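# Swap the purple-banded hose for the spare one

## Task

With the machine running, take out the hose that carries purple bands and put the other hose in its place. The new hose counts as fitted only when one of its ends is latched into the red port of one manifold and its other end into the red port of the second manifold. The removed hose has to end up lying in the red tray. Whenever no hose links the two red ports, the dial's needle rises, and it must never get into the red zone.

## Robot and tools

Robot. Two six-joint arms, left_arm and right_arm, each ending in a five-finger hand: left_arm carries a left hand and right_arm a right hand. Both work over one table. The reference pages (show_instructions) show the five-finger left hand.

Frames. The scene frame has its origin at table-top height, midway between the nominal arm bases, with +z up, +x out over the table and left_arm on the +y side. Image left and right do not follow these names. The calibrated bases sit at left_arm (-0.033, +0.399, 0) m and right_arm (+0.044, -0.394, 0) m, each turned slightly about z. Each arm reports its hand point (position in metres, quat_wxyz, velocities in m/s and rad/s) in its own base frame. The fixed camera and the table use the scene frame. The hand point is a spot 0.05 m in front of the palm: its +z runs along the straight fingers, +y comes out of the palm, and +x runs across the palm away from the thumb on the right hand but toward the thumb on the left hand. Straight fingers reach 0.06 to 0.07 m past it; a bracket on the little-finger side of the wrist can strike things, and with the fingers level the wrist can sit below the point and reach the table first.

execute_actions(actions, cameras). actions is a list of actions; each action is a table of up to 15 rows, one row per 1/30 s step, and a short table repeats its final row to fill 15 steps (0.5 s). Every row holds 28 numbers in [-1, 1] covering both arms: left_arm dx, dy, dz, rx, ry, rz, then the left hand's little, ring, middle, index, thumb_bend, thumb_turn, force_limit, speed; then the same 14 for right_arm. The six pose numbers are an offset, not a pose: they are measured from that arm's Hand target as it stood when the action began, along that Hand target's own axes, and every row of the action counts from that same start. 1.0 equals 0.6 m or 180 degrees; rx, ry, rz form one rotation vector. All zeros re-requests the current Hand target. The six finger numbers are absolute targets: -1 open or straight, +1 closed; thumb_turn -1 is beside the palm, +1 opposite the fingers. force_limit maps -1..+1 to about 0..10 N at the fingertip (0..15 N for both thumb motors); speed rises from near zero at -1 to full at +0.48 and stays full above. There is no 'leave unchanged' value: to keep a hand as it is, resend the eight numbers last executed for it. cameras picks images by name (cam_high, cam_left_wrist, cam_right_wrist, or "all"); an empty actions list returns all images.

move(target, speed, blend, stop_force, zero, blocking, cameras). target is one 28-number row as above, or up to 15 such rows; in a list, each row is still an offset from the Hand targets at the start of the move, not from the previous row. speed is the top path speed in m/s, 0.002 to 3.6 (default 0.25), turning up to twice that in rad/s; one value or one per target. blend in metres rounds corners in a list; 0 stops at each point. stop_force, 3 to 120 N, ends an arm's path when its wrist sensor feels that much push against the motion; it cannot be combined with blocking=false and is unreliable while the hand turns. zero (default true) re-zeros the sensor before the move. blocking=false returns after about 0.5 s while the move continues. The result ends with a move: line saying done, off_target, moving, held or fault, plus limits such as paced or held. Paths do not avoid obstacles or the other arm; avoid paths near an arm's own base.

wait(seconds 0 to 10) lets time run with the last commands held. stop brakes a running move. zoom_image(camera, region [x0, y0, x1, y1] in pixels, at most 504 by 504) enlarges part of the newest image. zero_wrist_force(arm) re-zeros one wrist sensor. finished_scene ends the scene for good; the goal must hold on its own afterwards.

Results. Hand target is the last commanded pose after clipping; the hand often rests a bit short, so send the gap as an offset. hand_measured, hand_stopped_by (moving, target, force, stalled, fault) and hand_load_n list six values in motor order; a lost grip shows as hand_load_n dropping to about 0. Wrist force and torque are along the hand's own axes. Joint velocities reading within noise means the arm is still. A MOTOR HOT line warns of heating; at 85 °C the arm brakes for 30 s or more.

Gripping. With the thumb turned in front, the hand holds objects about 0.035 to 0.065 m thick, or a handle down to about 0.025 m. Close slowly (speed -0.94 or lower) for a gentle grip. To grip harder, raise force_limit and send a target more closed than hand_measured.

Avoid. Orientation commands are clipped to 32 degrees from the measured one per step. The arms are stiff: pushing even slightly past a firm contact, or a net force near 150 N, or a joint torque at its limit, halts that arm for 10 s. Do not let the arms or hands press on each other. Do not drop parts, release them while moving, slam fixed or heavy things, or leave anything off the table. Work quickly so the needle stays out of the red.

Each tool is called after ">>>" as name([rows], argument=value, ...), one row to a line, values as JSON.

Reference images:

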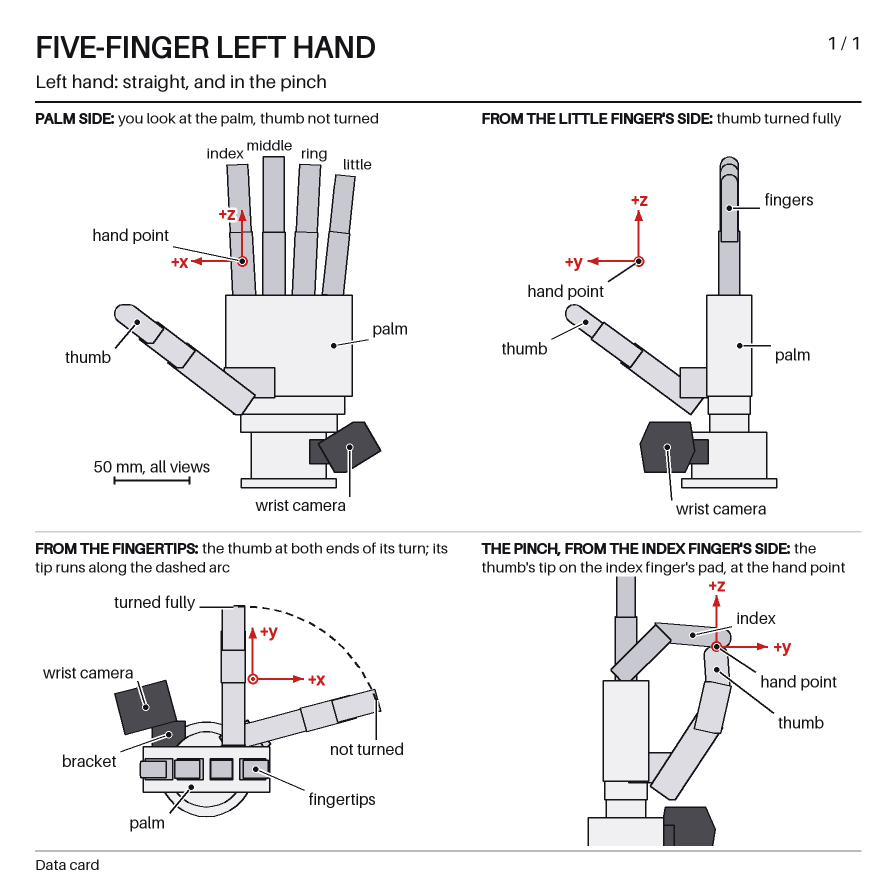

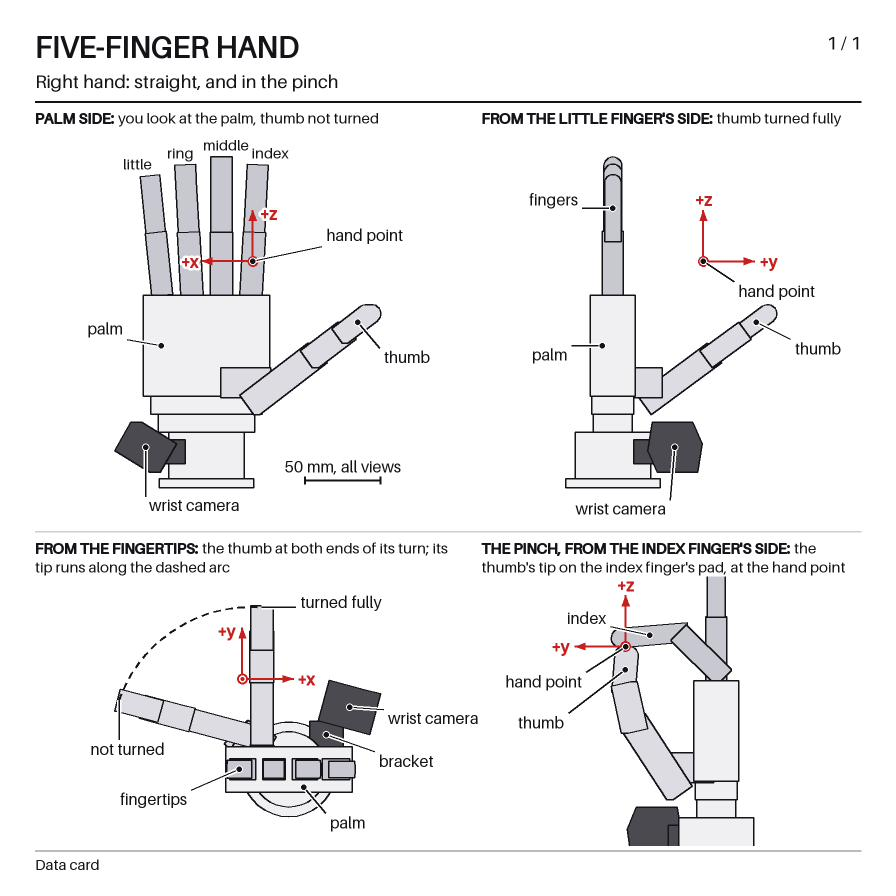

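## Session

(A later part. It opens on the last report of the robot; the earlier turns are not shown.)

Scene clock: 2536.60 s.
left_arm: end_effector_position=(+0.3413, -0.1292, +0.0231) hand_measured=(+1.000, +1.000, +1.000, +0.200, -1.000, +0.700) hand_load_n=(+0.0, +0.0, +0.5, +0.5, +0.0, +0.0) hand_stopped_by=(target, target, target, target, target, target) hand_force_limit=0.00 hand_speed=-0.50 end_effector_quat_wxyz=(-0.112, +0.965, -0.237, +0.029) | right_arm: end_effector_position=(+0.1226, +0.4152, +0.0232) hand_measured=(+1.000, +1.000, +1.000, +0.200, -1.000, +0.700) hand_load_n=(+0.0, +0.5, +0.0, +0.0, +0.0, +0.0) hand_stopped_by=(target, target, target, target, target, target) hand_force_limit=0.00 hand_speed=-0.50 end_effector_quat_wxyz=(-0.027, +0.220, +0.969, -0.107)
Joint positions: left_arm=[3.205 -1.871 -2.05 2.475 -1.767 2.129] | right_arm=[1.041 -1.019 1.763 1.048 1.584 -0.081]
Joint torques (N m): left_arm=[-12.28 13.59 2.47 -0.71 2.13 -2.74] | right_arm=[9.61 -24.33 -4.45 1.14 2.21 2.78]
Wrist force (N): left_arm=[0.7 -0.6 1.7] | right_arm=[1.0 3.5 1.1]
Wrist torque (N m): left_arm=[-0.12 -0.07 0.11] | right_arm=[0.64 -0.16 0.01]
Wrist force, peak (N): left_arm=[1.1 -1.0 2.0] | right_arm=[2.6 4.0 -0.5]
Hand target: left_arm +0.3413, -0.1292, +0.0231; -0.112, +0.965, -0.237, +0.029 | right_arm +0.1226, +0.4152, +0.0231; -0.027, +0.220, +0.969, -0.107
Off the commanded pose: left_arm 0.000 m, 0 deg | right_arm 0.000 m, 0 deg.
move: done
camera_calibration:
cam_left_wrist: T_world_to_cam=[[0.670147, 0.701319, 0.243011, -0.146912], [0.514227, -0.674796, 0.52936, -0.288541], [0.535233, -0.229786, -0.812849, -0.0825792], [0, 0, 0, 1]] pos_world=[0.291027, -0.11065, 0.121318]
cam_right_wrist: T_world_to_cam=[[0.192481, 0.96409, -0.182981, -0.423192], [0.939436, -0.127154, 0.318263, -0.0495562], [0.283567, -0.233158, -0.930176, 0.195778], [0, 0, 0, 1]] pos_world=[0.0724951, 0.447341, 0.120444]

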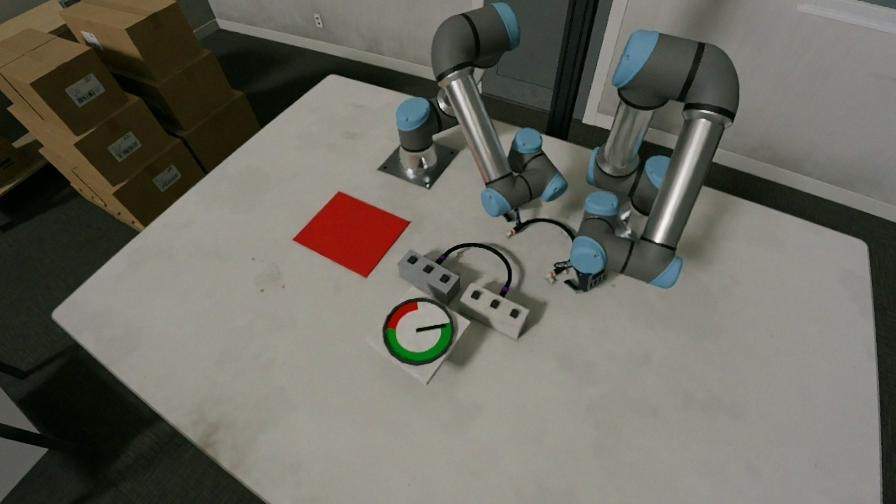

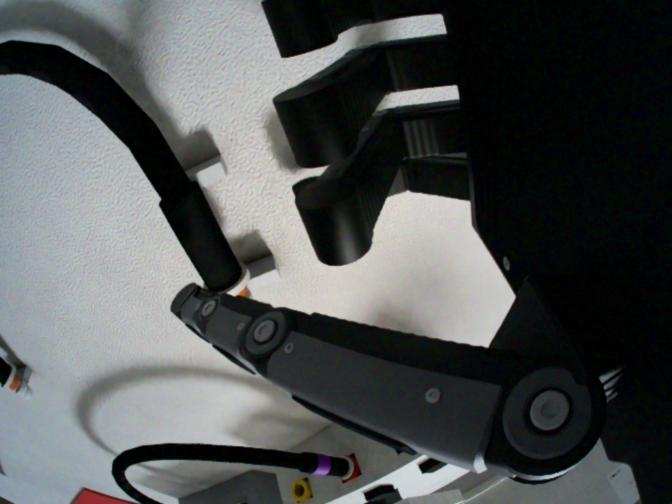

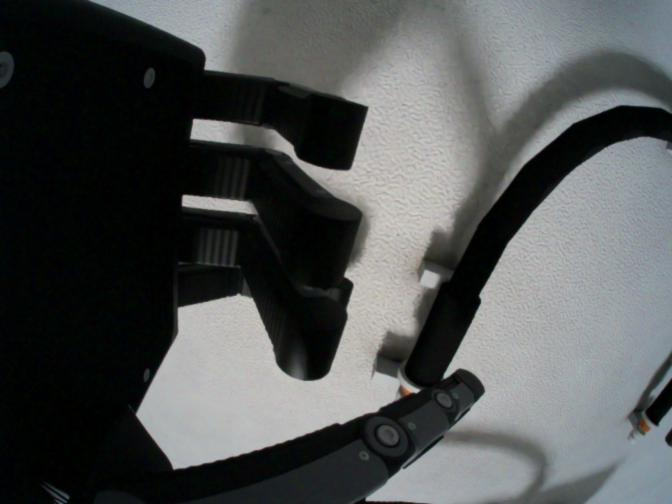

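>>> execute_actions(actions=[])

Scene clock: 2561.37 s.
left_arm: end_effector_position=(+0.3413, -0.1292, +0.0231) hand_measured=(+1.000, +1.000, +1.000, +0.200, -1.000, +0.700) hand_load_n=(+0.0, +0.0, +0.0, +0.0, +0.0, +0.0) hand_stopped_by=(target, target, target, target, target, target) hand_force_limit=0.00 hand_speed=-0.50 end_effector_quat_wxyz=(-0.112, +0.965, -0.237, +0.029) | right_arm: end_effector_position=(+0.1226, +0.4152, +0.0231) hand_measured=(+1.000, +1.000, +1.000, +0.200, -1.000, +0.700) hand_load_n=(+0.0, +0.0, +0.0, +0.0, +0.0, +0.0) hand_stopped_by=(target, target, target, target, target, target) hand_force_limit=0.00 hand_speed=-0.50 end_effector_quat_wxyz=(-0.027, +0.220, +0.969, -0.107)
Joint positions: left_arm=[3.205 -1.871 -2.05 2.475 -1.767 2.129] | right_arm=[1.041 -1.019 1.763 1.048 1.584 -0.081]
Joint velocities: within noise
Joint torques (N m): left_arm=[-11.37 15.35 2.84 -0.92 2.44 -2.46] | right_arm=[10.06 -23.84 -4.76 0.88 2.08 2.62]
Wrist force (N): left_arm=[0.6 -0.7 1.6] | right_arm=[1.1 3.4 1.0]
Wrist torque (N m): left_arm=[-0.13 -0.05 0.10] | right_arm=[0.64 -0.18 0.01]
Wrist force, peak (N): left_arm=[1.0 -1.1 2.0] | right_arm=[1.3 3.7 1.2]
Hand target: left_arm +0.3413, -0.1292, +0.0231; -0.112, +0.965, -0.237, +0.029 | right_arm +0.1226, +0.4152, +0.0231; -0.027, +0.220, +0.969, -0.107
Off the commanded pose: left_arm 0.000 m, 0 deg | right_arm 0.000 m, 0 deg.
camera_calibration:
cam_left_wrist: T_world_to_cam=[[0.670147, 0.701319, 0.243011, -0.146912], [0.514227, -0.674796, 0.52936, -0.288541], [0.535233, -0.229786, -0.812849, -0.0825792], [0, 0, 0, 1]] pos_world=[0.291027, -0.11065, 0.121318]
cam_right_wrist: T_world_to_cam=[[0.192463, 0.964092, -0.182987, -0.423209], [0.93944, -0.127136, 0.31826, -0.0495325], [0.283568, -0.233159, -0.930176, 0.195685], [0, 0, 0, 1]] pos_world=[0.0724951, 0.447341, 0.120344]

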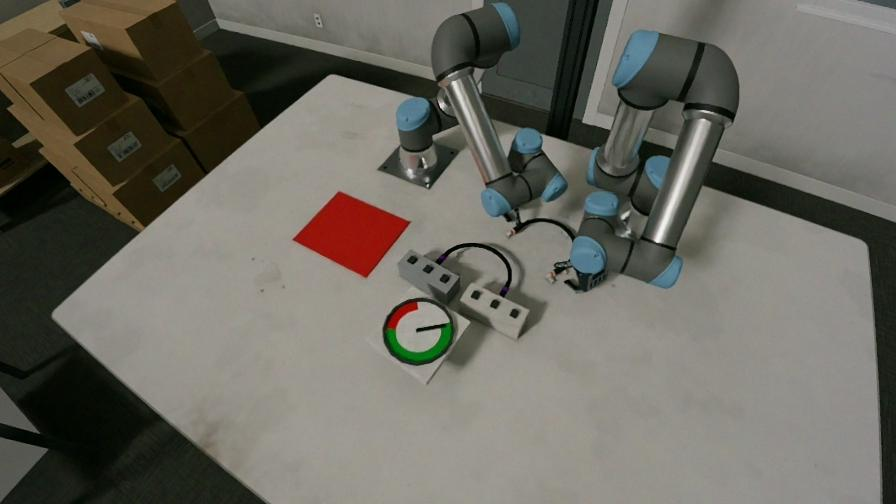

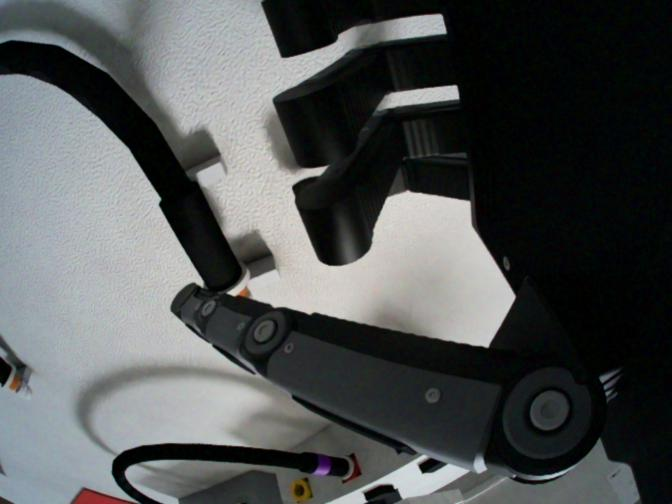

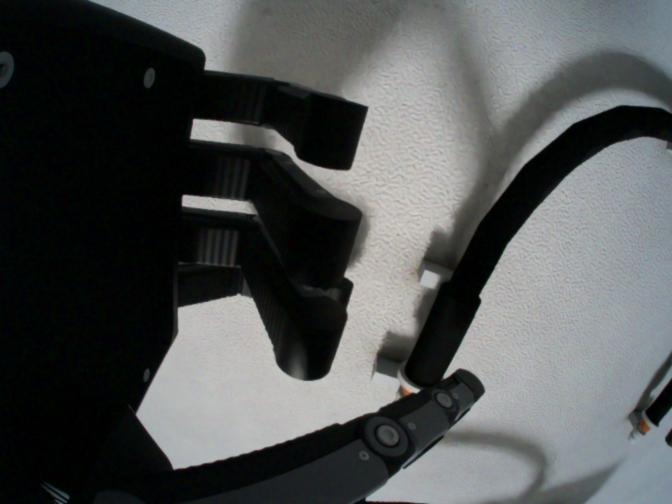

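>>> move([
  [0.0007,-0.0575,-0.2437,0,0,0,1,1,1,0.2,-1,0.7,0,-0.5,0,0,0,0,0,0,1,1,1,0.2,-1,0.7,0,-0.5],
  [0.1732,0.0438,-0.3303,-0.0114,0.1443,0.4005,1,1,1,0.2,-1,0.7,0,-0.5,0,0,0,0,0,0,1,1,1,0.2,-1,0.7,0,-0.5],
  [0.3297,-0.1287,-0.2206,-0.0228,0.2886,0.801,1,1,1,-1,-1,1,0,0.2,0,0,0,0,0,0,1,1,1,0.2,-1,0.7,0,-0.5],
  [0.3295,-0.1129,-0.1536,-0.0228,0.2886,0.801,1,1,1,-1,-1,1,0,0.2,0,0,0,0,0,0,1,1,1,0.2,-1,0.7,0,-0.5],
], speed=[0.2,0.4,0.4,0.1], blend=[0.03,0.04,0,0])

>>> move([
  [0,0,0,0,0,0,1,1,1,-1,-1,1,0,0.2,0.0009,-0.0443,-0.1953,0,0,0,1,1,1,0.2,-1,0.7,0,-0.5],
  [0,0,0,0,0,0,1,1,1,-1,-1,1,0,0.2,-0.3730,0.2297,-0.2710,-0.0694,-0.0185,-0.142,1,1,1,0.15,-1,0.7,0,-0.3],
], speed=[0.2,0.3], blend=[0.03,0], cameras=["all"])

Scene clock: 2588.60 s.
left_arm: end_effector_position=(+0.5369, -0.1812, +0.1291) hand_measured=(+1.000, +1.000, +1.000, -1.000, -1.000, +1.000) hand_load_n=(+0.0, +0.0, +0.0, +0.0, +0.0, +0.0) hand_stopped_by=(target, target, target, target, target, target) hand_force_limit=0.00 hand_speed=0.20 end_effector_quat_wxyz=(-0.051, +0.001, +0.975, -0.216) | right_arm: end_effector_position=(+0.1226, +0.4152, +0.0231) hand_measured=(+1.000, +1.000, +1.000, +0.200, -1.000, +0.700) hand_load_n=(+0.0, +0.0, +0.0, +0.0, +0.0, +0.0) hand_stopped_by=(target, target, target, target, target, target) hand_force_limit=0.00 hand_speed=-0.50 end_effector_quat_wxyz=(-0.027, +0.220, +0.969, -0.107)
Joint positions: left_arm=[3.145 -2.388 -0.979 1.684 -1.136 4.743] | right_arm=[1.041 -1.019 1.763 1.048 1.584 -0.081]
Joint torques (N m): left_arm=[-6.65 38.38 8.14 -1.09 0.19 -0.16] | right_arm=[10.42 -24.02 -5.04 1.01 1.75 2.4]
Wrist force (N): left_arm=[0.8 -0.1 1.6] | right_arm=[1.0 3.3 1.0]
Wrist torque (N m): left_arm=[0.00 -0.07 -0.02] | right_arm=[0.62 -0.17 0.00]
Wrist force, peak (N): left_arm=[0.6 -0.4 2.9] | right_arm=[1.4 3.6 1.1]
Hand target: left_arm +0.5369, -0.1812, +0.1290; -0.051, +0.001, +0.975, -0.216 | right_arm +0.1226, +0.4152, +0.0231; -0.027, +0.220, +0.969, -0.107
Off the commanded pose: left_arm 0.000 m, 0 deg | right_arm 0.000 m, 0 deg.
move: done

Scene clock: 2591.33 s.
left_arm: end_effector_position=(+0.5369, -0.1812, +0.1290) hand_measured=(+1.000, +1.000, +1.000, -1.000, -1.000, +1.000) hand_load_n=(+0.5, +0.0, +0.0, +0.0, +0.0, +0.0) hand_stopped_by=(target, target, target, target, target, target) hand_force_limit=0.00 hand_speed=0.20 end_effector_quat_wxyz=(-0.051, +0.001, +0.975, -0.216) | right_arm: end_effector_position=(+0.3986, +0.4714, +0.1503) hand_measured=(+1.000, +1.000, +1.000, +0.150, -1.000, +0.700) hand_load_n=(+0.0, +0.0, +0.0, +0.0, -0.5, +0.0) hand_stopped_by=(target, target, target, target, target, target) hand_force_limit=0.00 hand_speed=-0.30 end_effector_quat_wxyz=(+0.002, +0.000, +1.000, +0.000)
Joint positions: left_arm=[3.145 -2.388 -0.979 1.684 -1.136 4.743] | right_arm=[0.598 -0.926 1.188 1.306 1.572 -0.974]
Joint torques (N m): left_arm=[12.11 37.87 7.74 -0.97 3.41 -1.78] | right_arm=[-10.8 -32.07 -26.95 3.72 -1.85 -2.44]
Wrist force (N): left_arm=[0.7 -0.2 1.8] | right_arm=[1.2 3.1 0.6]
Wrist torque (N m): left_arm=[-0.03 -0.05 -0.02] | right_arm=[0.63 -0.16 0.17]
Wrist force, peak (N): left_arm=[0.8 -0.4 2.0] | right_arm=[1.1 3.8 2.0]
Hand target: left_arm +0.5369, -0.1812, +0.1290; -0.051, +0.001, +0.975, -0.216 | right_arm +0.3986, +0.4714, +0.1503; +0.002, +0.000, +1.000, +0.000
Off the commanded pose: left_arm 0.000 m, 0 deg | right_arm 0.000 m, 0 deg.
move: done
camera_calibration:
cam_left_wrist: T_world_to_cam=[[-0.24629, -0.857401, 0.45189, -0.0846462], [-0.711722, 0.476482, 0.516156, 0.388316], [-0.65787, -0.194496, -0.727584, 0.522838], [0, 0, 0, 1]] pos_world=[0.599485, -0.155911, 0.218228]
cam_right_wrist: T_world_to_cam=[[-0.244148, 0.969299, 0.0291894, -0.367506], [0.898579, 0.214812, 0.382639, -0.496727], [0.364621, 0.119649, -0.923437, 0.0492305], [0, 0, 0, 1]] pos_world=[0.338672, 0.457035, 0.246256]

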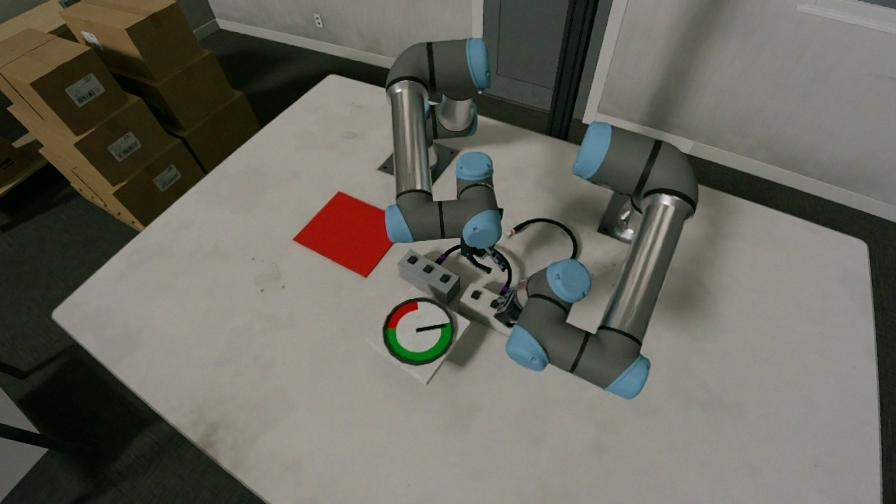

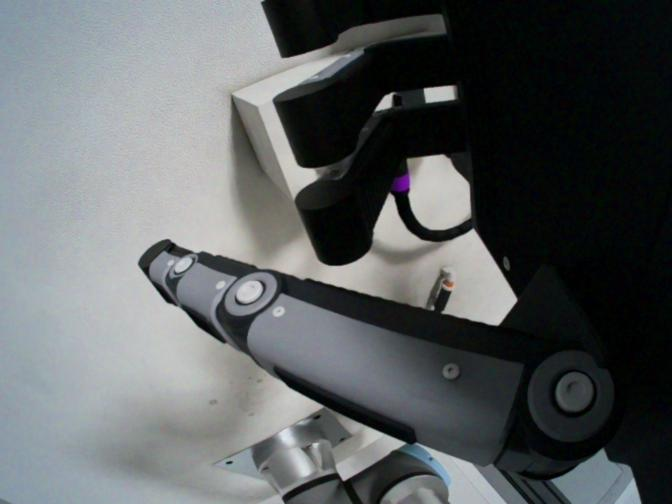

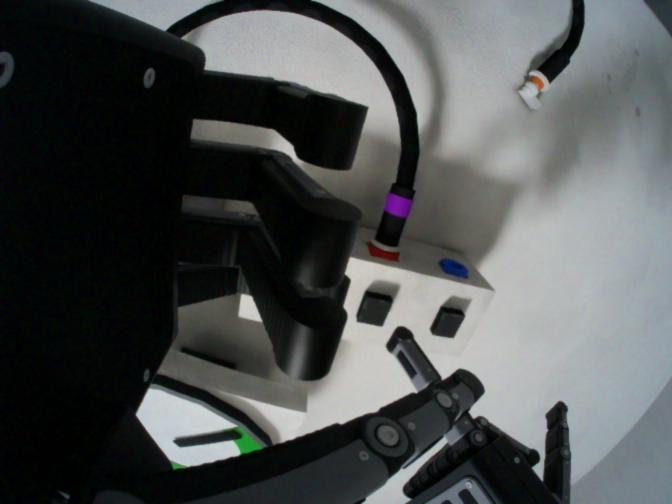

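>>> move([
  [0,0,0,0,0,0,1,1,1,-1,-1,1,0,0.2,0.0009,0,0.1837,0,0,0,1,1,1,0.15,-1,0.7,0,-0.3],
  [0,0,0,0,0,0,1,1,1,-1,-1,1,0,0.2,0.0009,0.0740,0.1837,0,0,0,1,1,1,0.15,-1,0.7,0,-0.3],
], speed=[0.12,0.06], blend=[0,0], cameras=["all"])

Scene clock: 2597.67 s.
left_arm: end_effector_position=(+0.5369, -0.1812, +0.1290) hand_measured=(+1.000, +1.000, +1.000, -1.000, -1.000, +1.000) hand_load_n=(+0.0, +0.0, +0.0, +0.0, +0.0, +0.0) hand_stopped_by=(target, target, target, target, target, target) hand_force_limit=0.00 hand_speed=0.20 end_effector_quat_wxyz=(-0.051, +0.001, +0.975, -0.216) | right_arm: end_effector_position=(+0.3984, +0.5158, +0.0401) hand_measured=(+1.000, +1.000, +1.000, +0.150, -1.000, +0.700) hand_load_n=(+0.0, +0.0, +0.0, +0.0, +0.0, +0.0) hand_stopped_by=(target, target, target, target, target, target) hand_force_limit=0.00 hand_speed=-0.30 end_effector_quat_wxyz=(+0.002, +0.000, +1.000, +0.000)
Joint positions: left_arm=[3.145 -2.388 -0.979 1.684 -1.136 4.743] | right_arm=[0.663 -0.748 1.172 1.144 1.572 -0.909]
Joint torques (N m): left_arm=[12.06 38.08 7.56 -0.97 3.31 -1.73] | right_arm=[10.96 -35.36 -24.66 3.45 1.95 2.77]
Wrist force (N): left_arm=[0.9 -0.4 1.6] | right_arm=[1.4 3.0 0.8]
Wrist torque (N m): left_arm=[-0.05 -0.09 0.00] | right_arm=[0.59 -0.17 -0.02]
Wrist force, peak (N): left_arm=[0.7 -0.7 2.0] | right_arm=[1.8 3.6 0.9]
Hand target: left_arm +0.5369, -0.1812, +0.1290; -0.051, +0.001, +0.975, -0.216 | right_arm +0.3984, +0.5159, +0.0401; +0.002, +0.000, +1.000, +0.000
Off the commanded pose: left_arm 0.000 m, 0 deg | right_arm 0.000 m, 0 deg.
move: done
camera_calibration:
cam_left_wrist: T_world_to_cam=[[-0.24629, -0.857401, 0.45189, -0.0846462], [-0.711722, 0.476482, 0.516156, 0.388316], [-0.65787, -0.194496, -0.727584, 0.522838], [0, 0, 0, 1]] pos_world=[0.599485, -0.155911, 0.218228]
cam_right_wrist: T_world_to_cam=[[-0.244151, 0.969298, 0.0291881, -0.407373], [0.898578, 0.214815, 0.382639, -0.46392], [0.364621, 0.119649, -0.923437, -0.0577717], [0, 0, 0, 1]] pos_world=[0.338472, 0.501435, 0.136056]

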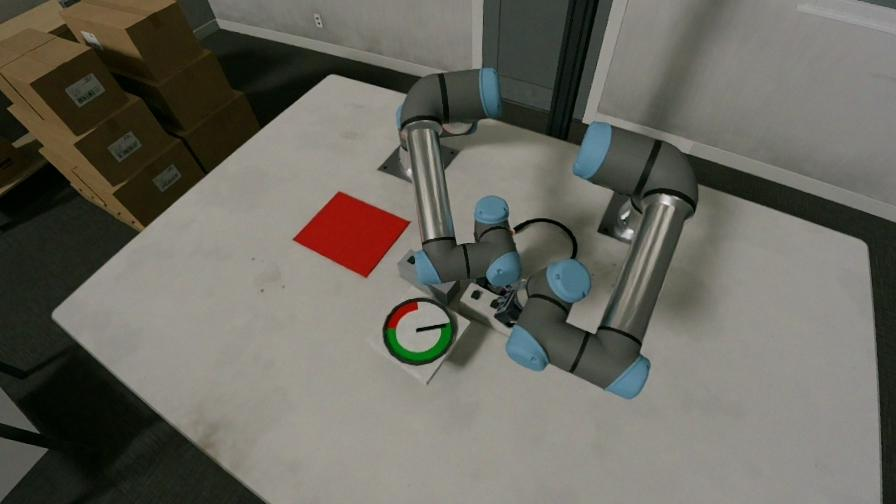

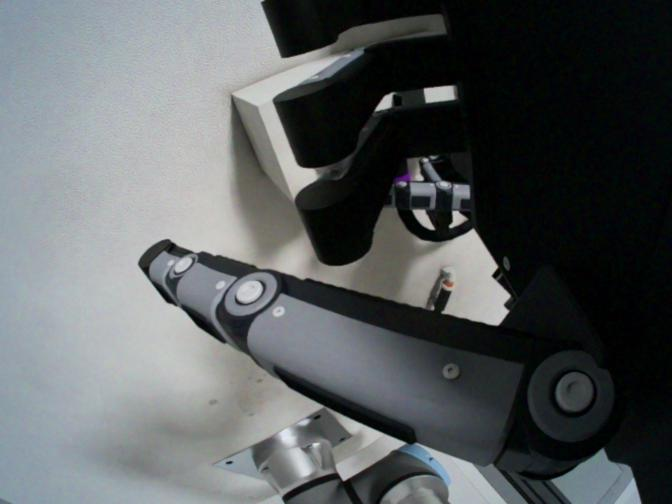

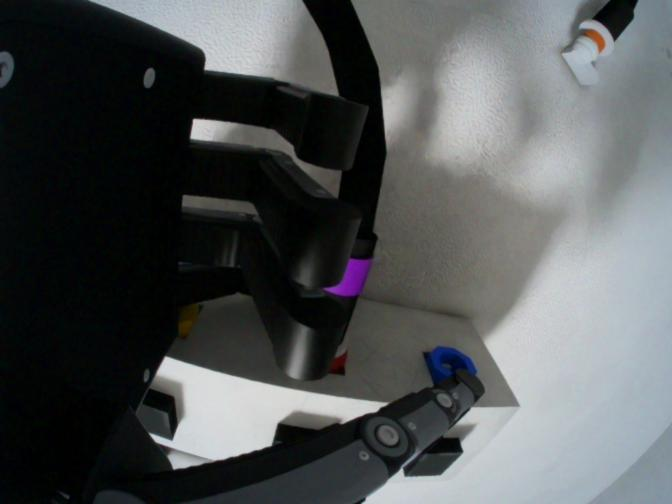

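>>> execute_actions([
  [[0,0,0,0,0,0,1,1,1,-1,-1,1,0,0.2,0,0,0,0,0,0,1,1,1,0.2,-0.65,0.7,0,-0.5]],
  [[0,0,0,0,0,0,1,1,1,-1,-1,1,0,0.2,0,0,0,0,0,0,1,1,1,0.2,-0.3,0.7,0,-0.9]],
  [[0,0,0,0,0,0,1,1,1,-1,-1,1,0,0.2,0,0,0,0,0,0,1,1,1,0.2,-0.3,0.7,0,-0.9]],
  [[0,0,0,0,0,0,1,1,1,-1,-1,1,0,0.2,0,0,0,0,0,0,1,1,1,0.2,-0.3,0.7,0,-0.9]],
  [[0,0,0,0,0,0,1,1,1,-1,-1,1,0,0.2,0,0,0,0,0,0,1,1,1,0.2,-0.3,0.7,0,-0.9]],
  [[0,0,0,0,0,0,1,1,1,-1,-1,1,0,0.2,0,0,0,0,0,0,1,1,1,0.24,-0.2,0.7,0.6,-0.9]],
  [[0,0,0,0,0,0,1,1,1,-1,-1,1,0,0.2,0,0,0,0,0,0,1,1,1,0.24,-0.2,0.7,0.6,-0.9]],
  [[0,0,0,0,0,0,1,1,1,-1,-1,1,0,0.2,0,0,0,0,0,0,1,1,1,0.24,-0.2,0.7,0.6,-0.9]],
], cameras=["cam_right_wrist"])

Scene clock: 2608.27 s.
left_arm: end_effector_position=(+0.5369, -0.1812, +0.1290) hand_measured=(+1.000, +1.000, +1.000, -1.000, -1.000, +1.000) hand_load_n=(+0.0, +0.5, +0.0, +0.0, +0.0, +0.0) hand_stopped_by=(target, target, target, target, target, target) hand_force_limit=0.00 hand_speed=0.20 end_effector_quat_wxyz=(-0.051, +0.001, +0.975, -0.216) | right_arm: end_effector_position=(+0.3984, +0.5159, +0.0401) hand_measured=(+1.000, +1.000, +1.000, +0.206, -0.292, +0.700) hand_load_n=(+0.0, +0.5, +0.0, +11.0, +11.0, +0.5) hand_stopped_by=(target, target, target, force, force, target) hand_force_limit=0.60 hand_speed=-0.90 end_effector_quat_wxyz=(+0.002, +0.000, +1.000, +0.000)
Joint positions: left_arm=[3.145 -2.388 -0.979 1.684 -1.136 4.743] | right_arm=[0.663 -0.748 1.171 1.144 1.572 -0.909]
Joint torques (N m): left_arm=[11.8 37.72 8.05 -1.03 3.24 -1.72] | right_arm=[1.25 -54.86 -21.29 3.95 1.38 2.81]
Wrist force (N): left_arm=[0.6 -0.4 1.7] | right_arm=[0.3 8.7 4.3]
Wrist torque (N m): left_arm=[-0.06 -0.05 -0.02] | right_arm=[0.72 -0.18 0.02]
Wrist force, peak (N): left_arm=[0.9 -0.5 2.0] | right_arm=[0.2 9.0 5.3]
Hand target: left_arm +0.5369, -0.1812, +0.1290; -0.051, +0.001, +0.975, -0.216 | right_arm +0.3984, +0.5159, +0.0401; +0.002, +0.000, +1.000, +0.000
Off the commanded pose: left_arm 0.000 m, 0 deg | right_arm 0.000 m, 0 deg.
Step readings (end_effector_position of left_arm | right_arm):
0: (+0.5369, -0.1812, +0.1290) | (+0.3984, +0.5159, +0.0401)
1: (+0.5369, -0.1812, +0.1290) | (+0.3984, +0.5159, +0.0401)
2: (+0.5369, -0.1812, +0.1290) | (+0.3984, +0.5159, +0.0401)
4: (+0.5369, -0.1812, +0.1290) | (+0.3984, +0.5158, +0.0401)
8: (+0.5369, -0.1812, +0.1290) | (+0.3984, +0.5158, +0.0401)
15: (+0.5369, -0.1812, +0.1290) | (+0.3984, +0.5158, +0.0401)
16: (+0.5369, -0.1812, +0.1290) | (+0.3984, +0.5158, +0.0401)
17: (+0.5369, -0.1812, +0.1290) | (+0.3984, +0.5158, +0.0401)
19: (+0.5369, -0.1812, +0.1290) | (+0.3984, +0.5158, +0.0401)
23: (+0.5369, -0.1812, +0.1290) | (+0.3984, +0.5158, +0.0401)
30: (+0.5369, -0.1812, +0.1290) | (+0.3984, +0.5158, +0.0401)
31: (+0.5369, -0.1812, +0.1290) | (+0.3984, +0.5158, +0.0401)
32: (+0.5369, -0.1812, +0.1290) | (+0.3984, +0.5158, +0.0401)
34: (+0.5369, -0.1812, +0.1290) | (+0.3984, +0.5158, +0.0401)
38: (+0.5369, -0.1812, +0.1290) | (+0.3984, +0.5158, +0.0401)
45: (+0.5369, -0.1812, +0.1290) | (+0.3984, +0.5159, +0.0401)
46: (+0.5369, -0.1812, +0.1290) | (+0.3984, +0.5159, +0.0401)
47: (+0.5369, -0.1812, +0.1290) | (+0.3984, +0.5159, +0.0401)
49: (+0.5369, -0.1812, +0.1290) | (+0.3984, +0.5159, +0.0401)
53: (+0.5369, -0.1812, +0.1290) | (+0.3984, +0.5159, +0.0401)
60: (+0.5369, -0.1812, +0.1290) | (+0.3984, +0.5159, +0.0401)
61: (+0.5369, -0.1812, +0.1290) | (+0.3984, +0.5159, +0.0401)
62: (+0.5369, -0.1812, +0.1290) | (+0.3984, +0.5159, +0.0401)
64: (+0.5369, -0.1812, +0.1290) | (+0.3984, +0.5159, +0.0401)
68: (+0.5369, -0.1812, +0.1290) | (+0.3984, +0.5159, +0.0401)
75: (+0.5369, -0.1812, +0.1290) | (+0.3984, +0.5159, +0.0401)
76: (+0.5369, -0.1812, +0.1290) | (+0.3984, +0.5159, +0.0401)
77: (+0.5369, -0.1812, +0.1290) | (+0.3984, +0.5159, +0.0401)
79: (+0.5369, -0.1812, +0.1290) | (+0.3984, +0.5159, +0.0401)
83: (+0.5369, -0.1812, +0.1290) | (+0.3984, +0.5159, +0.0401)
90: (+0.5369, -0.1812, +0.1290) | (+0.3984, +0.5159, +0.0401)
91: (+0.5369, -0.1812, +0.1290) | (+0.3984, +0.5159, +0.0401)
92: (+0.5369, -0.1812, +0.1290) | (+0.3984, +0.5159, +0.0401)
94: (+0.5369, -0.1812, +0.1290) | (+0.3984, +0.5159, +0.0401)
98: (+0.5369, -0.1812, +0.1290) | (+0.3984, +0.5159, +0.0401)
105: (+0.5369, -0.1812, +0.1290) | (+0.3984, +0.5159, +0.0401)
106: (+0.5369, -0.1812, +0.1290) | (+0.3984, +0.5159, +0.0401)
107: (+0.5369, -0.1812, +0.1290) | (+0.3984, +0.5159, +0.0401)
109: (+0.5369, -0.1812, +0.1290) | (+0.3984, +0.5159, +0.0401)
113: (+0.5369, -0.1812, +0.1290) | (+0.3984, +0.5159, +0.0401)
120: (+0.5369, -0.1812, +0.1290) | (+0.3984, +0.5159, +0.0401)
camera_calibration:
cam_right_wrist: T_world_to_cam=[[-0.244151, 0.969298, 0.0291881, -0.407373], [0.898578, 0.214815, 0.382639, -0.46392], [0.364621, 0.119649, -0.923437, -0.0577717], [0, 0, 0, 1]] pos_world=[0.338472, 0.501435, 0.136056]
Images, in order (width x height): cam_right_wrist 672x504.

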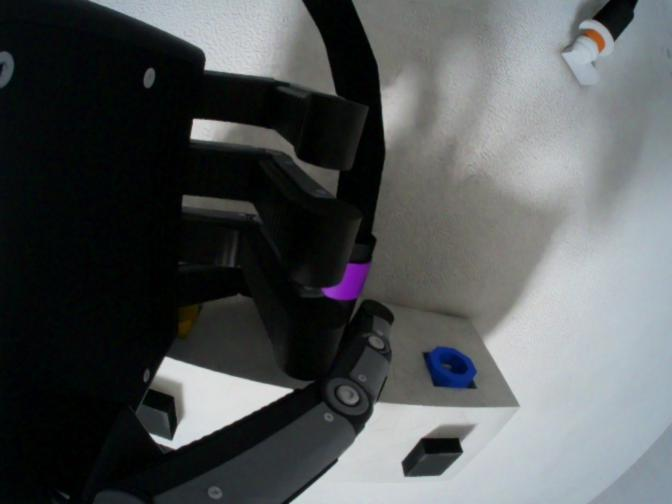

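>>> move([
  [0,0,0.0437,0,0,0,1,1,1,-1,-1,1,0,0.2,0,0,0,0,0,0,1,1,1,0.24,-0.2,0.7,0.6,-0.9],
  [0,0,0.0437,0,0,0,1,1,1,-1,-1,1,0,0.2,0.06,0,0,0,0,0,1,1,1,0.24,-0.2,0.7,0.6,-0.9],
  [0,0,0,0,0,0,1,1,1,-1,-1,1,0,0.2,0.0601,0,0.0327,0,0,0,1,1,1,0.15,-1,0.7,0,-0.3],
], speed=[0.06,0.08,0.06])

>>> move([
  [0,0,0,0,0,0,1,1,1,-1,-1,1,0,0.2,0,-0.0783,0,0,0,0,1,1,1,0.15,-1,0.7,0,-0.3],
  [0,0,0,0,0,0,1,1,1,-1,-1,1,0,0.2,-0.0007,-0.0783,-0.1825,0,0,0,1,1,1,0.15,-1,0.7,0,-0.3],
  [0,0,0,0,0,0,1,1,1,-1,-1,1,0,0.2,-0.024,-0.4238,-0.1824,0,0,0.0293,1,1,1,0.15,-1,0.7,0,-0.3],
  [0.0068,-0.1754,0.0343,0,0,0,1,1,1,-1,-1,1,0,0.2,-0.0235,-0.4238,-0.0322,0,0,0.0293,1,1,1,0.15,-1,0.7,0,-0.3],
  [0.0077,-0.3204,0.148,0,0,0,1,1,1,-1,-1,1,0,0.2,-0.0306,-0.345,-0.0322,0,0,0.0293,1,1,1,0.15,-1,0.7,0,-0.3],
], speed=[0.1,0.25,0.3,0.2,0.2], blend=[0.01,0.03,0.03,0.01,0])

>>> execute_actions([
  [[0,0,0,0,0,0,1,1,1,-1,-1,1,0,0.2,0,0,0,0,0,0,1,1,1,0.2,-0.65,0.7,0,-0.5]],
  [[0,0,0,0,0,0,1,1,1,-1,-1,1,0,0.2,0,0,0,0,0,0,1,1,1,0.2,-0.3,0.7,0,-0.9]],
  [[0,0,0,0,0,0,1,1,1,-1,-1,1,0,0.2,0,0,0,0,0,0,1,1,1,0.2,-0.3,0.7,0,-0.9]],
  [[0,0,0,0,0,0,1,1,1,-1,-1,1,0,0.2,0,0,0,0,0,0,1,1,1,0.2,-0.3,0.7,0,-0.9]],
  [[0,0,0,0,0,0,1,1,1,-1,-1,1,0,0.2,0,0,0,0,0,0,1,1,1,0.24,-0.2,0.7,0.6,-0.9]],
  [[0,0,0,0,0,0,1,1,1,-1,-1,1,0,0.2,0,0,0,0,0,0,1,1,1,0.24,-0.2,0.7,0.6,-0.9]],
], cameras=["cam_right_wrist"])

>>> move([
  [0,0,0.0461,0,0,0,1,1,1,-1,-1,1,0,0.2,0,0,0,0,0,0,1,1,1,0.24,-0.2,0.7,0.6,-0.9],
  [0,0,0.0461,0,0,0,1,1,1,-1,-1,1,0,0.2,0.06,0,0,0,0,0,1,1,1,0.24,-0.2,0.7,0.6,-0.9],
  [0,0,0,0,0,0,1,1,1,-1,-1,1,0,0.2,0.06,0,-0.075,0,0,0,1,1,1,0.24,-0.2,0.7,0.6,-0.9],
], speed=[0.06,0.08,0.1], cameras=["cam_high","cam_right_wrist"])

Scene clock: 2649.90 s.
left_arm: end_effector_position=(+0.5369, -0.1812, +0.1290) hand_measured=(+1.000, +1.000, +1.000, -1.000, -1.000, +1.000) hand_load_n=(+0.0, +0.0, +0.0, +0.0, +0.0, +0.0) hand_stopped_by=(target, target, target, target, target, target) hand_force_limit=0.00 hand_speed=0.20 end_effector_quat_wxyz=(-0.051, +0.001, +0.975, -0.216) | right_arm: end_effector_position=(+0.3624, +0.5158, +0.0203) hand_measured=(+1.000, +1.000, +1.000, +0.150, -1.000, +0.700) hand_load_n=(+0.0, +0.0, +0.0, +0.0, +0.0, +0.0) hand_stopped_by=(target, target, target, target, target, target) hand_force_limit=0.00 hand_speed=-0.30 end_effector_quat_wxyz=(+0.002, +0.000, +1.000, +0.000)
Joint positions: left_arm=[3.145 -2.388 -0.979 1.684 -1.136 4.743] | right_arm=[0.704 -0.776 1.281 1.063 1.573 -0.868]
Joint torques (N m): left_arm=[13.95 62.5 24.08 -4.19 -2.27 2.87] | right_arm=[8.58 -35.99 -9.69 1.05 1.08 2.61]
Wrist force (N): left_arm=[0.8 -0.4 1.7] | right_arm=[1.5 3.0 0.9]
Wrist torque (N m): left_arm=[-0.05 -0.06 -0.01] | right_arm=[0.59 -0.20 -0.03]
Wrist force, peak (N): left_arm=[-0.1 1.4 -19.1] | right_arm=[9.1 9.1 5.6]
Hand target: left_arm +0.5369, -0.1812, +0.1290; -0.051, +0.001, +0.975, -0.216 | right_arm +0.3624, +0.5158, +0.0203; +0.002, +0.000, +1.000, +0.000
Off the commanded pose: left_arm 0.000 m, 0 deg | right_arm 0.000 m, 0 deg.
move: done

Scene clock: 2653.30 s.
left_arm: end_effector_position=(+0.5273, -0.3928, +0.1305) hand_measured=(+1.000, +1.000, +1.000, -1.000, -1.000, +1.000) hand_load_n=(+0.0, +0.0, +0.0, +0.0, +0.0, +0.0) hand_stopped_by=(target, target, target, target, target, target) hand_force_limit=0.00 hand_speed=0.20 end_effector_quat_wxyz=(-0.051, +0.001, +0.975, -0.216) | right_arm: end_effector_position=(+0.3809, +0.3088, +0.0396) hand_measured=(+1.000, +1.000, +1.000, +0.150, -1.000, +0.700) hand_load_n=(+0.0, +0.0, +0.0, +0.0, +0.0, +0.0) hand_stopped_by=(target, target, target, target, target, target) hand_force_limit=0.00 hand_speed=-0.30 end_effector_quat_wxyz=(+0.002, +0.046, +0.999, +0.000)
Joint positions: left_arm=[2.809 -2.634 -0.471 1.583 -1.125 4.371] | right_arm=[0.313 -1.081 1.763 0.884 1.571 -1.166]
Joint torques (N m): left_arm=[-11.97 44.84 22.62 -3.93 -2.35 -2.74] | right_arm=[9.89 -22.03 -20.07 3.77 2.29 2.71]
Wrist force (N): left_arm=[0.5 -0.4 1.9] | right_arm=[1.2 2.8 1.4]
Wrist torque (N m): left_arm=[-0.07 -0.01 0.05] | right_arm=[0.58 -0.17 -0.03]
Wrist force, peak (N): left_arm=[0.4 -1.3 2.5] | right_arm=[1.4 4.5 0.3]
Hand target: left_arm +0.5273, -0.3928, +0.1305; -0.051, +0.001, +0.975, -0.216 | right_arm +0.3809, +0.3088, +0.0396; +0.002, +0.046, +0.999, +0.000
Off the commanded pose: left_arm 0.000 m, 0 deg | right_arm 0.000 m, 0 deg.
move: done

Scene clock: 2656.73 s.
left_arm: end_effector_position=(+0.5273, -0.3928, +0.1305) hand_measured=(+1.000, +1.000, +1.000, -1.000, -1.000, +1.000) hand_load_n=(+0.0, +0.0, +0.0, +0.0, +0.0, +0.0) hand_stopped_by=(target, target, target, target, target, target) hand_force_limit=0.00 hand_speed=0.20 end_effector_quat_wxyz=(-0.051, +0.001, +0.975, -0.216) | right_arm: end_effector_position=(+0.3809, +0.3089, +0.0396) hand_measured=(+1.000, +1.000, +1.000, +0.206, -0.302, +0.700) hand_load_n=(+0.0, +0.0, +0.0, +12.5, +12.5, +0.0) hand_stopped_by=(target, target, target, force, force, target) hand_force_limit=0.60 hand_speed=-0.90 end_effector_quat_wxyz=(+0.002, +0.046, +0.999, +0.000)
Joint positions: left_arm=[2.809 -2.634 -0.471 1.583 -1.125 4.371] | right_arm=[0.313 -1.081 1.763 0.885 1.571 -1.166]
Joint torques (N m): left_arm=[-12.64 45.6 23.28 -3.78 -2.3 -2.72] | right_arm=[9.5 -39.04 -19.59 2.26 -0.71 1.18]
Wrist force (N): left_arm=[0.2 -0.7 1.9] | right_arm=[-0.9 8.1 4.5]
Wrist torque (N m): left_arm=[-0.11 0.03 0.03] | right_arm=[0.67 -0.12 -0.05]
Wrist force, peak (N): left_arm=[0.4 -0.6 2.1] | right_arm=[-0.7 8.4 6.0]
Hand target: left_arm +0.5273, -0.3928, +0.1305; -0.051, +0.001, +0.975, -0.216 | right_arm +0.3809, +0.3088, +0.0396; +0.002, +0.046, +0.999, +0.000
Off the commanded pose: left_arm 0.000 m, 0 deg | right_arm 0.000 m, 0 deg.
Step readings (end_effector_position of left_arm | right_arm):
0: (+0.5273, -0.3928, +0.1305) | (+0.3809, +0.3088, +0.0396)
1: (+0.5273, -0.3928, +0.1305) | (+0.3809, +0.3088, +0.0396)
2: (+0.5273, -0.3928, +0.1305) | (+0.3809, +0.3088, +0.0396)
4: (+0.5273, -0.3928, +0.1305) | (+0.3809, +0.3088, +0.0396)
8: (+0.5273, -0.3928, +0.1305) | (+0.3809, +0.3088, +0.0396)
15: (+0.5273, -0.3928, +0.1305) | (+0.3809, +0.3088, +0.0396)
16: (+0.5273, -0.3928, +0.1305) | (+0.3809, +0.3088, +0.0396)
17: (+0.5273, -0.3928, +0.1305) | (+0.3809, +0.3088, +0.0396)
19: (+0.5273, -0.3928, +0.1305) | (+0.3809, +0.3088, +0.0396)
23: (+0.5273, -0.3928, +0.1305) | (+0.3809, +0.3088, +0.0396)
30: (+0.5273, -0.3928, +0.1305) | (+0.3809, +0.3088, +0.0396)
31: (+0.5273, -0.3928, +0.1305) | (+0.3809, +0.3088, +0.0396)
32: (+0.5273, -0.3928, +0.1305) | (+0.3809, +0.3088, +0.0396)
34: (+0.5273, -0.3928, +0.1305) | (+0.3809, +0.3088, +0.0396)
38: (+0.5273, -0.3928, +0.1305) | (+0.3809, +0.3088, +0.0396)
45: (+0.5273, -0.3928, +0.1305) | (+0.3809, +0.3088, +0.0396)
46: (+0.5273, -0.3928, +0.1305) | (+0.3809, +0.3088, +0.0396)
47: (+0.5273, -0.3928, +0.1305) | (+0.3809, +0.3088, +0.0396)
49: (+0.5273, -0.3928, +0.1305) | (+0.3809, +0.3088, +0.0396)
53: (+0.5273, -0.3928, +0.1305) | (+0.3809, +0.3088, +0.0396)
60: (+0.5273, -0.3928, +0.1305) | (+0.3809, +0.3088, +0.0396)
61: (+0.5273, -0.3928, +0.1305) | (+0.3809, +0.3088, +0.0396)
62: (+0.5273, -0.3928, +0.1305) | (+0.3809, +0.3088, +0.0396)
64: (+0.5273, -0.3928, +0.1305) | (+0.3809, +0.3088, +0.0396)
68: (+0.5273, -0.3928, +0.1305) | (+0.3809, +0.3088, +0.0396)
75: (+0.5273, -0.3928, +0.1305) | (+0.3809, +0.3088, +0.0396)
76: (+0.5273, -0.3928, +0.1305) | (+0.3809, +0.3088, +0.0396)
77: (+0.5273, -0.3928, +0.1305) | (+0.3809, +0.3088, +0.0396)
79: (+0.5273, -0.3928, +0.1305) | (+0.3809, +0.3088, +0.0396)
83: (+0.5273, -0.3928, +0.1305) | (+0.3809, +0.3088, +0.0396)
90: (+0.5273, -0.3928, +0.1305) | (+0.3809, +0.3088, +0.0396)
camera_calibration:
cam_right_wrist: T_world_to_cam=[[-0.154035, 0.987624, 0.0295303, -0.251037], [0.914536, 0.131195, 0.382639, -0.383849], [0.374029, 0.0859465, -0.923426, -0.0202863], [0, 0, 0, 1]] pos_world=[0.319963, 0.300033, 0.135556]
Images, in order (width x height): cam_right_wrist 672x504.

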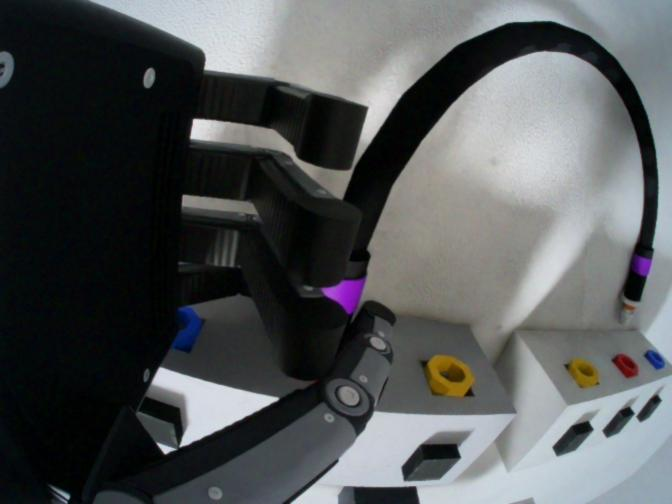

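Scene clock: 2659.17 s.
left_arm: end_effector_position=(+0.5273, -0.3928, +0.1304) hand_measured=(+1.000, +1.000, +1.000, -1.000, -1.000, +1.000) hand_load_n=(+0.0, +0.5, +0.0, -0.5, +0.0, +0.0) hand_stopped_by=(target, target, target, target, target, target) hand_force_limit=0.00 hand_speed=0.20 end_effector_quat_wxyz=(-0.051, +0.001, +0.975, -0.216) | right_arm: end_effector_position=(+0.3449, +0.3121, +0.0844) hand_measured=(+1.000, +1.000, +1.000, +0.206, -0.298, +0.700) hand_load_n=(+0.0, +0.0, +0.0, +0.5, +0.0, +0.0) hand_stopped_by=(target, target, target, force, force, target) hand_force_limit=0.60 hand_speed=-0.90 end_effector_quat_wxyz=(+0.002, +0.046, +0.999, +0.000)
Joint positions: left_arm=[2.809 -2.634 -0.471 1.583 -1.125 4.371] | right_arm=[0.351 -1.199 1.806 0.96 1.571 -1.128]
Joint torques (N m): left_arm=[14 69.32 24.68 -3.83 3.44 2.89] | right_arm=[-2.97 -37.59 -22.51 3.99 -0.13 -0.43]
Wrist force (N): left_arm=[0.4 -0.8 1.9] | right_arm=[1.1 2.7 1.6]
Wrist torque (N m): left_arm=[-0.12 0.00 -0.02] | right_arm=[0.53 -0.18 -0.02]
Wrist force, peak (N): left_arm=[-0.1 -0.1 -15.9] | right_arm=[6.6 9.7 5.4]
Hand target: left_arm +0.5273, -0.3928, +0.1305; -0.051, +0.001, +0.975, -0.216 | right_arm +0.3449, +0.3121, +0.0845; +0.002, +0.046, +0.999, +0.000
Off the commanded pose: left_arm 0.000 m, 0 deg | right_arm 0.000 m, 0 deg.
move: done
camera_calibration:
cam_right_wrist: T_world_to_cam=[[-0.154032, 0.987624, 0.0295317, -0.261082], [0.914536, 0.131192, 0.382639, -0.368396], [0.374029, 0.0859465, -0.923426, 0.0343106], [0, 0, 0, 1]] pos_world=[0.283863, 0.303233, 0.180356]
Images, in order (width x height): cam_high 896x504, cam_right_wrist 672x504.

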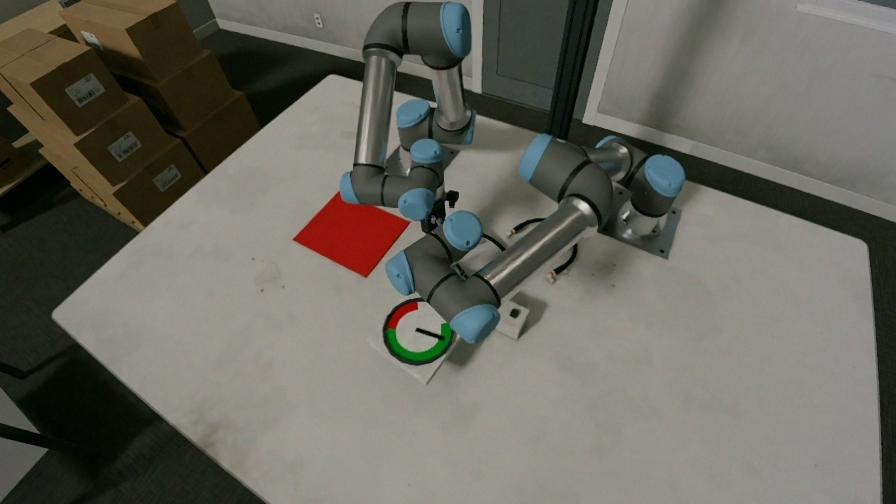

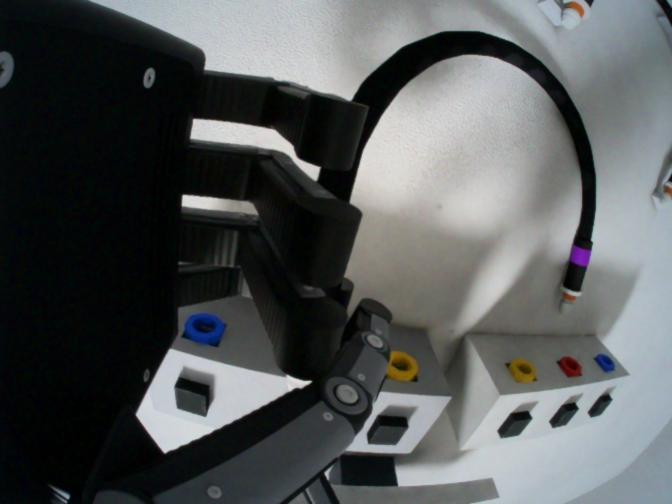

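>>> execute_actions([
  [[0,0,0,0,0,0,1,1,1,-1,-1,1,0,0.2,0,0,-0.04,0,0,0,1,1,1,0.35,-0.1,0.7,0.6,-0.8]],
  [[0,0,0,0,0,0,1,1,1,-1,-1,1,0,0.2,0,0,0,0,0,0,1,1,1,0.35,-0.1,0.7,0.6,-0.8]],
], cameras=["cam_left_wrist","cam_right_wrist"])

Scene clock: 2664.53 s.
left_arm: end_effector_position=(+0.5273, -0.3928, +0.1305) hand_measured=(+1.000, +1.000, +1.000, -1.000, -1.000, +1.000) hand_load_n=(+0.0, +0.0, +0.0, +0.0, +0.0, +0.0) hand_stopped_by=(target, target, target, target, target, target) hand_force_limit=0.00 hand_speed=0.20 end_effector_quat_wxyz=(-0.051, +0.001, +0.975, -0.216) | right_arm: end_effector_position=(+0.3448, +0.3121, +0.1085) hand_measured=(+1.000, +1.000, +1.000, +0.312, -0.224, +0.700) hand_load_n=(+0.0, +0.0, +0.0, +13.0, +12.0, +0.0) hand_stopped_by=(target, target, target, force, force, target) hand_force_limit=0.60 hand_speed=-0.80 end_effector_quat_wxyz=(+0.002, +0.046, +0.999, +0.000)
Joint positions: left_arm=[2.809 -2.634 -0.471 1.583 -1.125 4.371] | right_arm=[0.351 -1.231 1.779 1.019 1.571 -1.128]
Joint torques (N m): left_arm=[13.16 67.73 24.46 -3.92 3.32 2.79] | right_arm=[7.85 -37.37 -22.57 3.86 -0.59 2.53]
Wrist force (N): left_arm=[0.3 -0.7 1.8] | right_arm=[0.8 2.7 1.1]
Wrist torque (N m): left_arm=[-0.11 0.01 -0.03] | right_arm=[0.58 -0.13 -0.05]
Wrist force, peak (N): left_arm=[0.6 -0.8 2.0] | right_arm=[0.6 2.6 5.8]
Hand target: left_arm +0.5273, -0.3928, +0.1305; -0.051, +0.001, +0.975, -0.216 | right_arm +0.3448, +0.3121, +0.1085; +0.002, +0.046, +0.999, +0.000
Off the commanded pose: left_arm 0.000 m, 0 deg | right_arm 0.000 m, 0 deg.
Step readings (end_effector_position of left_arm | right_arm):
0: (+0.5273, -0.3928, +0.1305) | (+0.3449, +0.3121, +0.0845)
1: (+0.5273, -0.3928, +0.1305) | (+0.3450, +0.3121, +0.0847)
2: (+0.5273, -0.3928, +0.1305) | (+0.3455, +0.3123, +0.0882)
4: (+0.5273, -0.3928, +0.1305) | (+0.3454, +0.3123, +0.0980)
8: (+0.5273, -0.3928, +0.1305) | (+0.3449, +0.3121, +0.1064)
15: (+0.5273, -0.3928, +0.1305) | (+0.3448, +0.3121, +0.1083)
16: (+0.5273, -0.3928, +0.1305) | (+0.3448, +0.3121, +0.1084)
17: (+0.5273, -0.3928, +0.1305) | (+0.3448, +0.3121, +0.1084)
19: (+0.5273, -0.3928, +0.1305) | (+0.3448, +0.3121, +0.1084)
23: (+0.5273, -0.3928, +0.1305) | (+0.3448, +0.3121, +0.1085)
30: (+0.5273, -0.3928, +0.1305) | (+0.3448, +0.3121, +0.1085)
camera_calibration:
cam_left_wrist: T_world_to_cam=[[-0.24629, -0.857401, 0.45189, -0.269114], [-0.711722, 0.476482, 0.516156, 0.481533], [-0.65787, -0.194496, -0.727584, 0.476458], [0, 0, 0, 1]] pos_world=[0.589885, -0.367511, 0.219728]
cam_right_wrist: T_world_to_cam=[[-0.154035, 0.987624, 0.0295303, -0.261793], [0.914536, 0.131195, 0.382639, -0.377618], [0.374029, 0.0859465, -0.923426, 0.0565651], [0, 0, 0, 1]] pos_world=[0.283863, 0.303233, 0.204456]
Images, in order (width x height): cam_left_wrist 672x504, cam_right_wrist 672x504.

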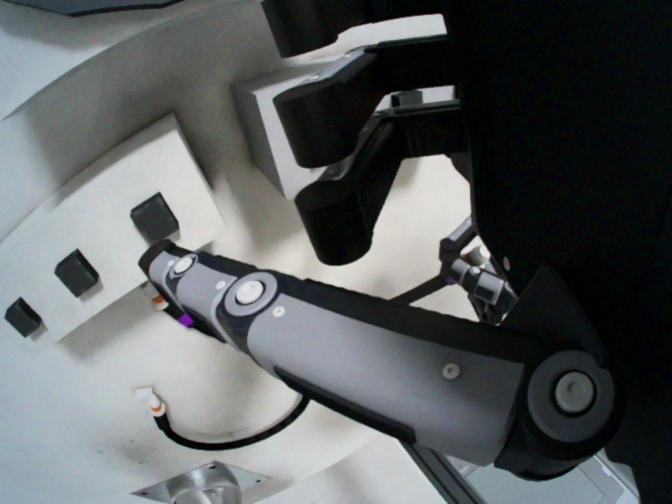

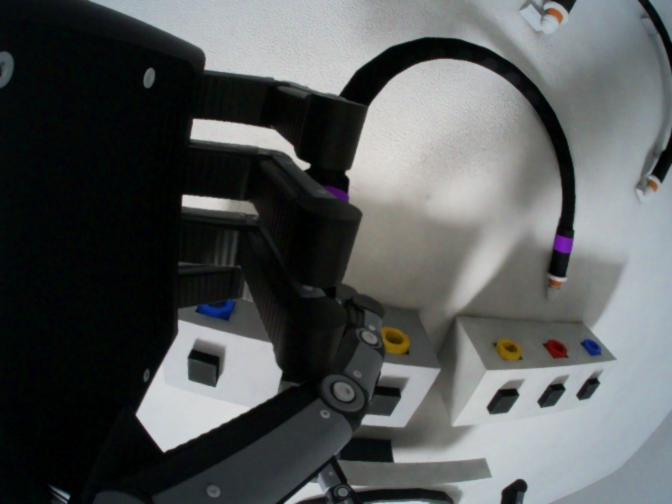

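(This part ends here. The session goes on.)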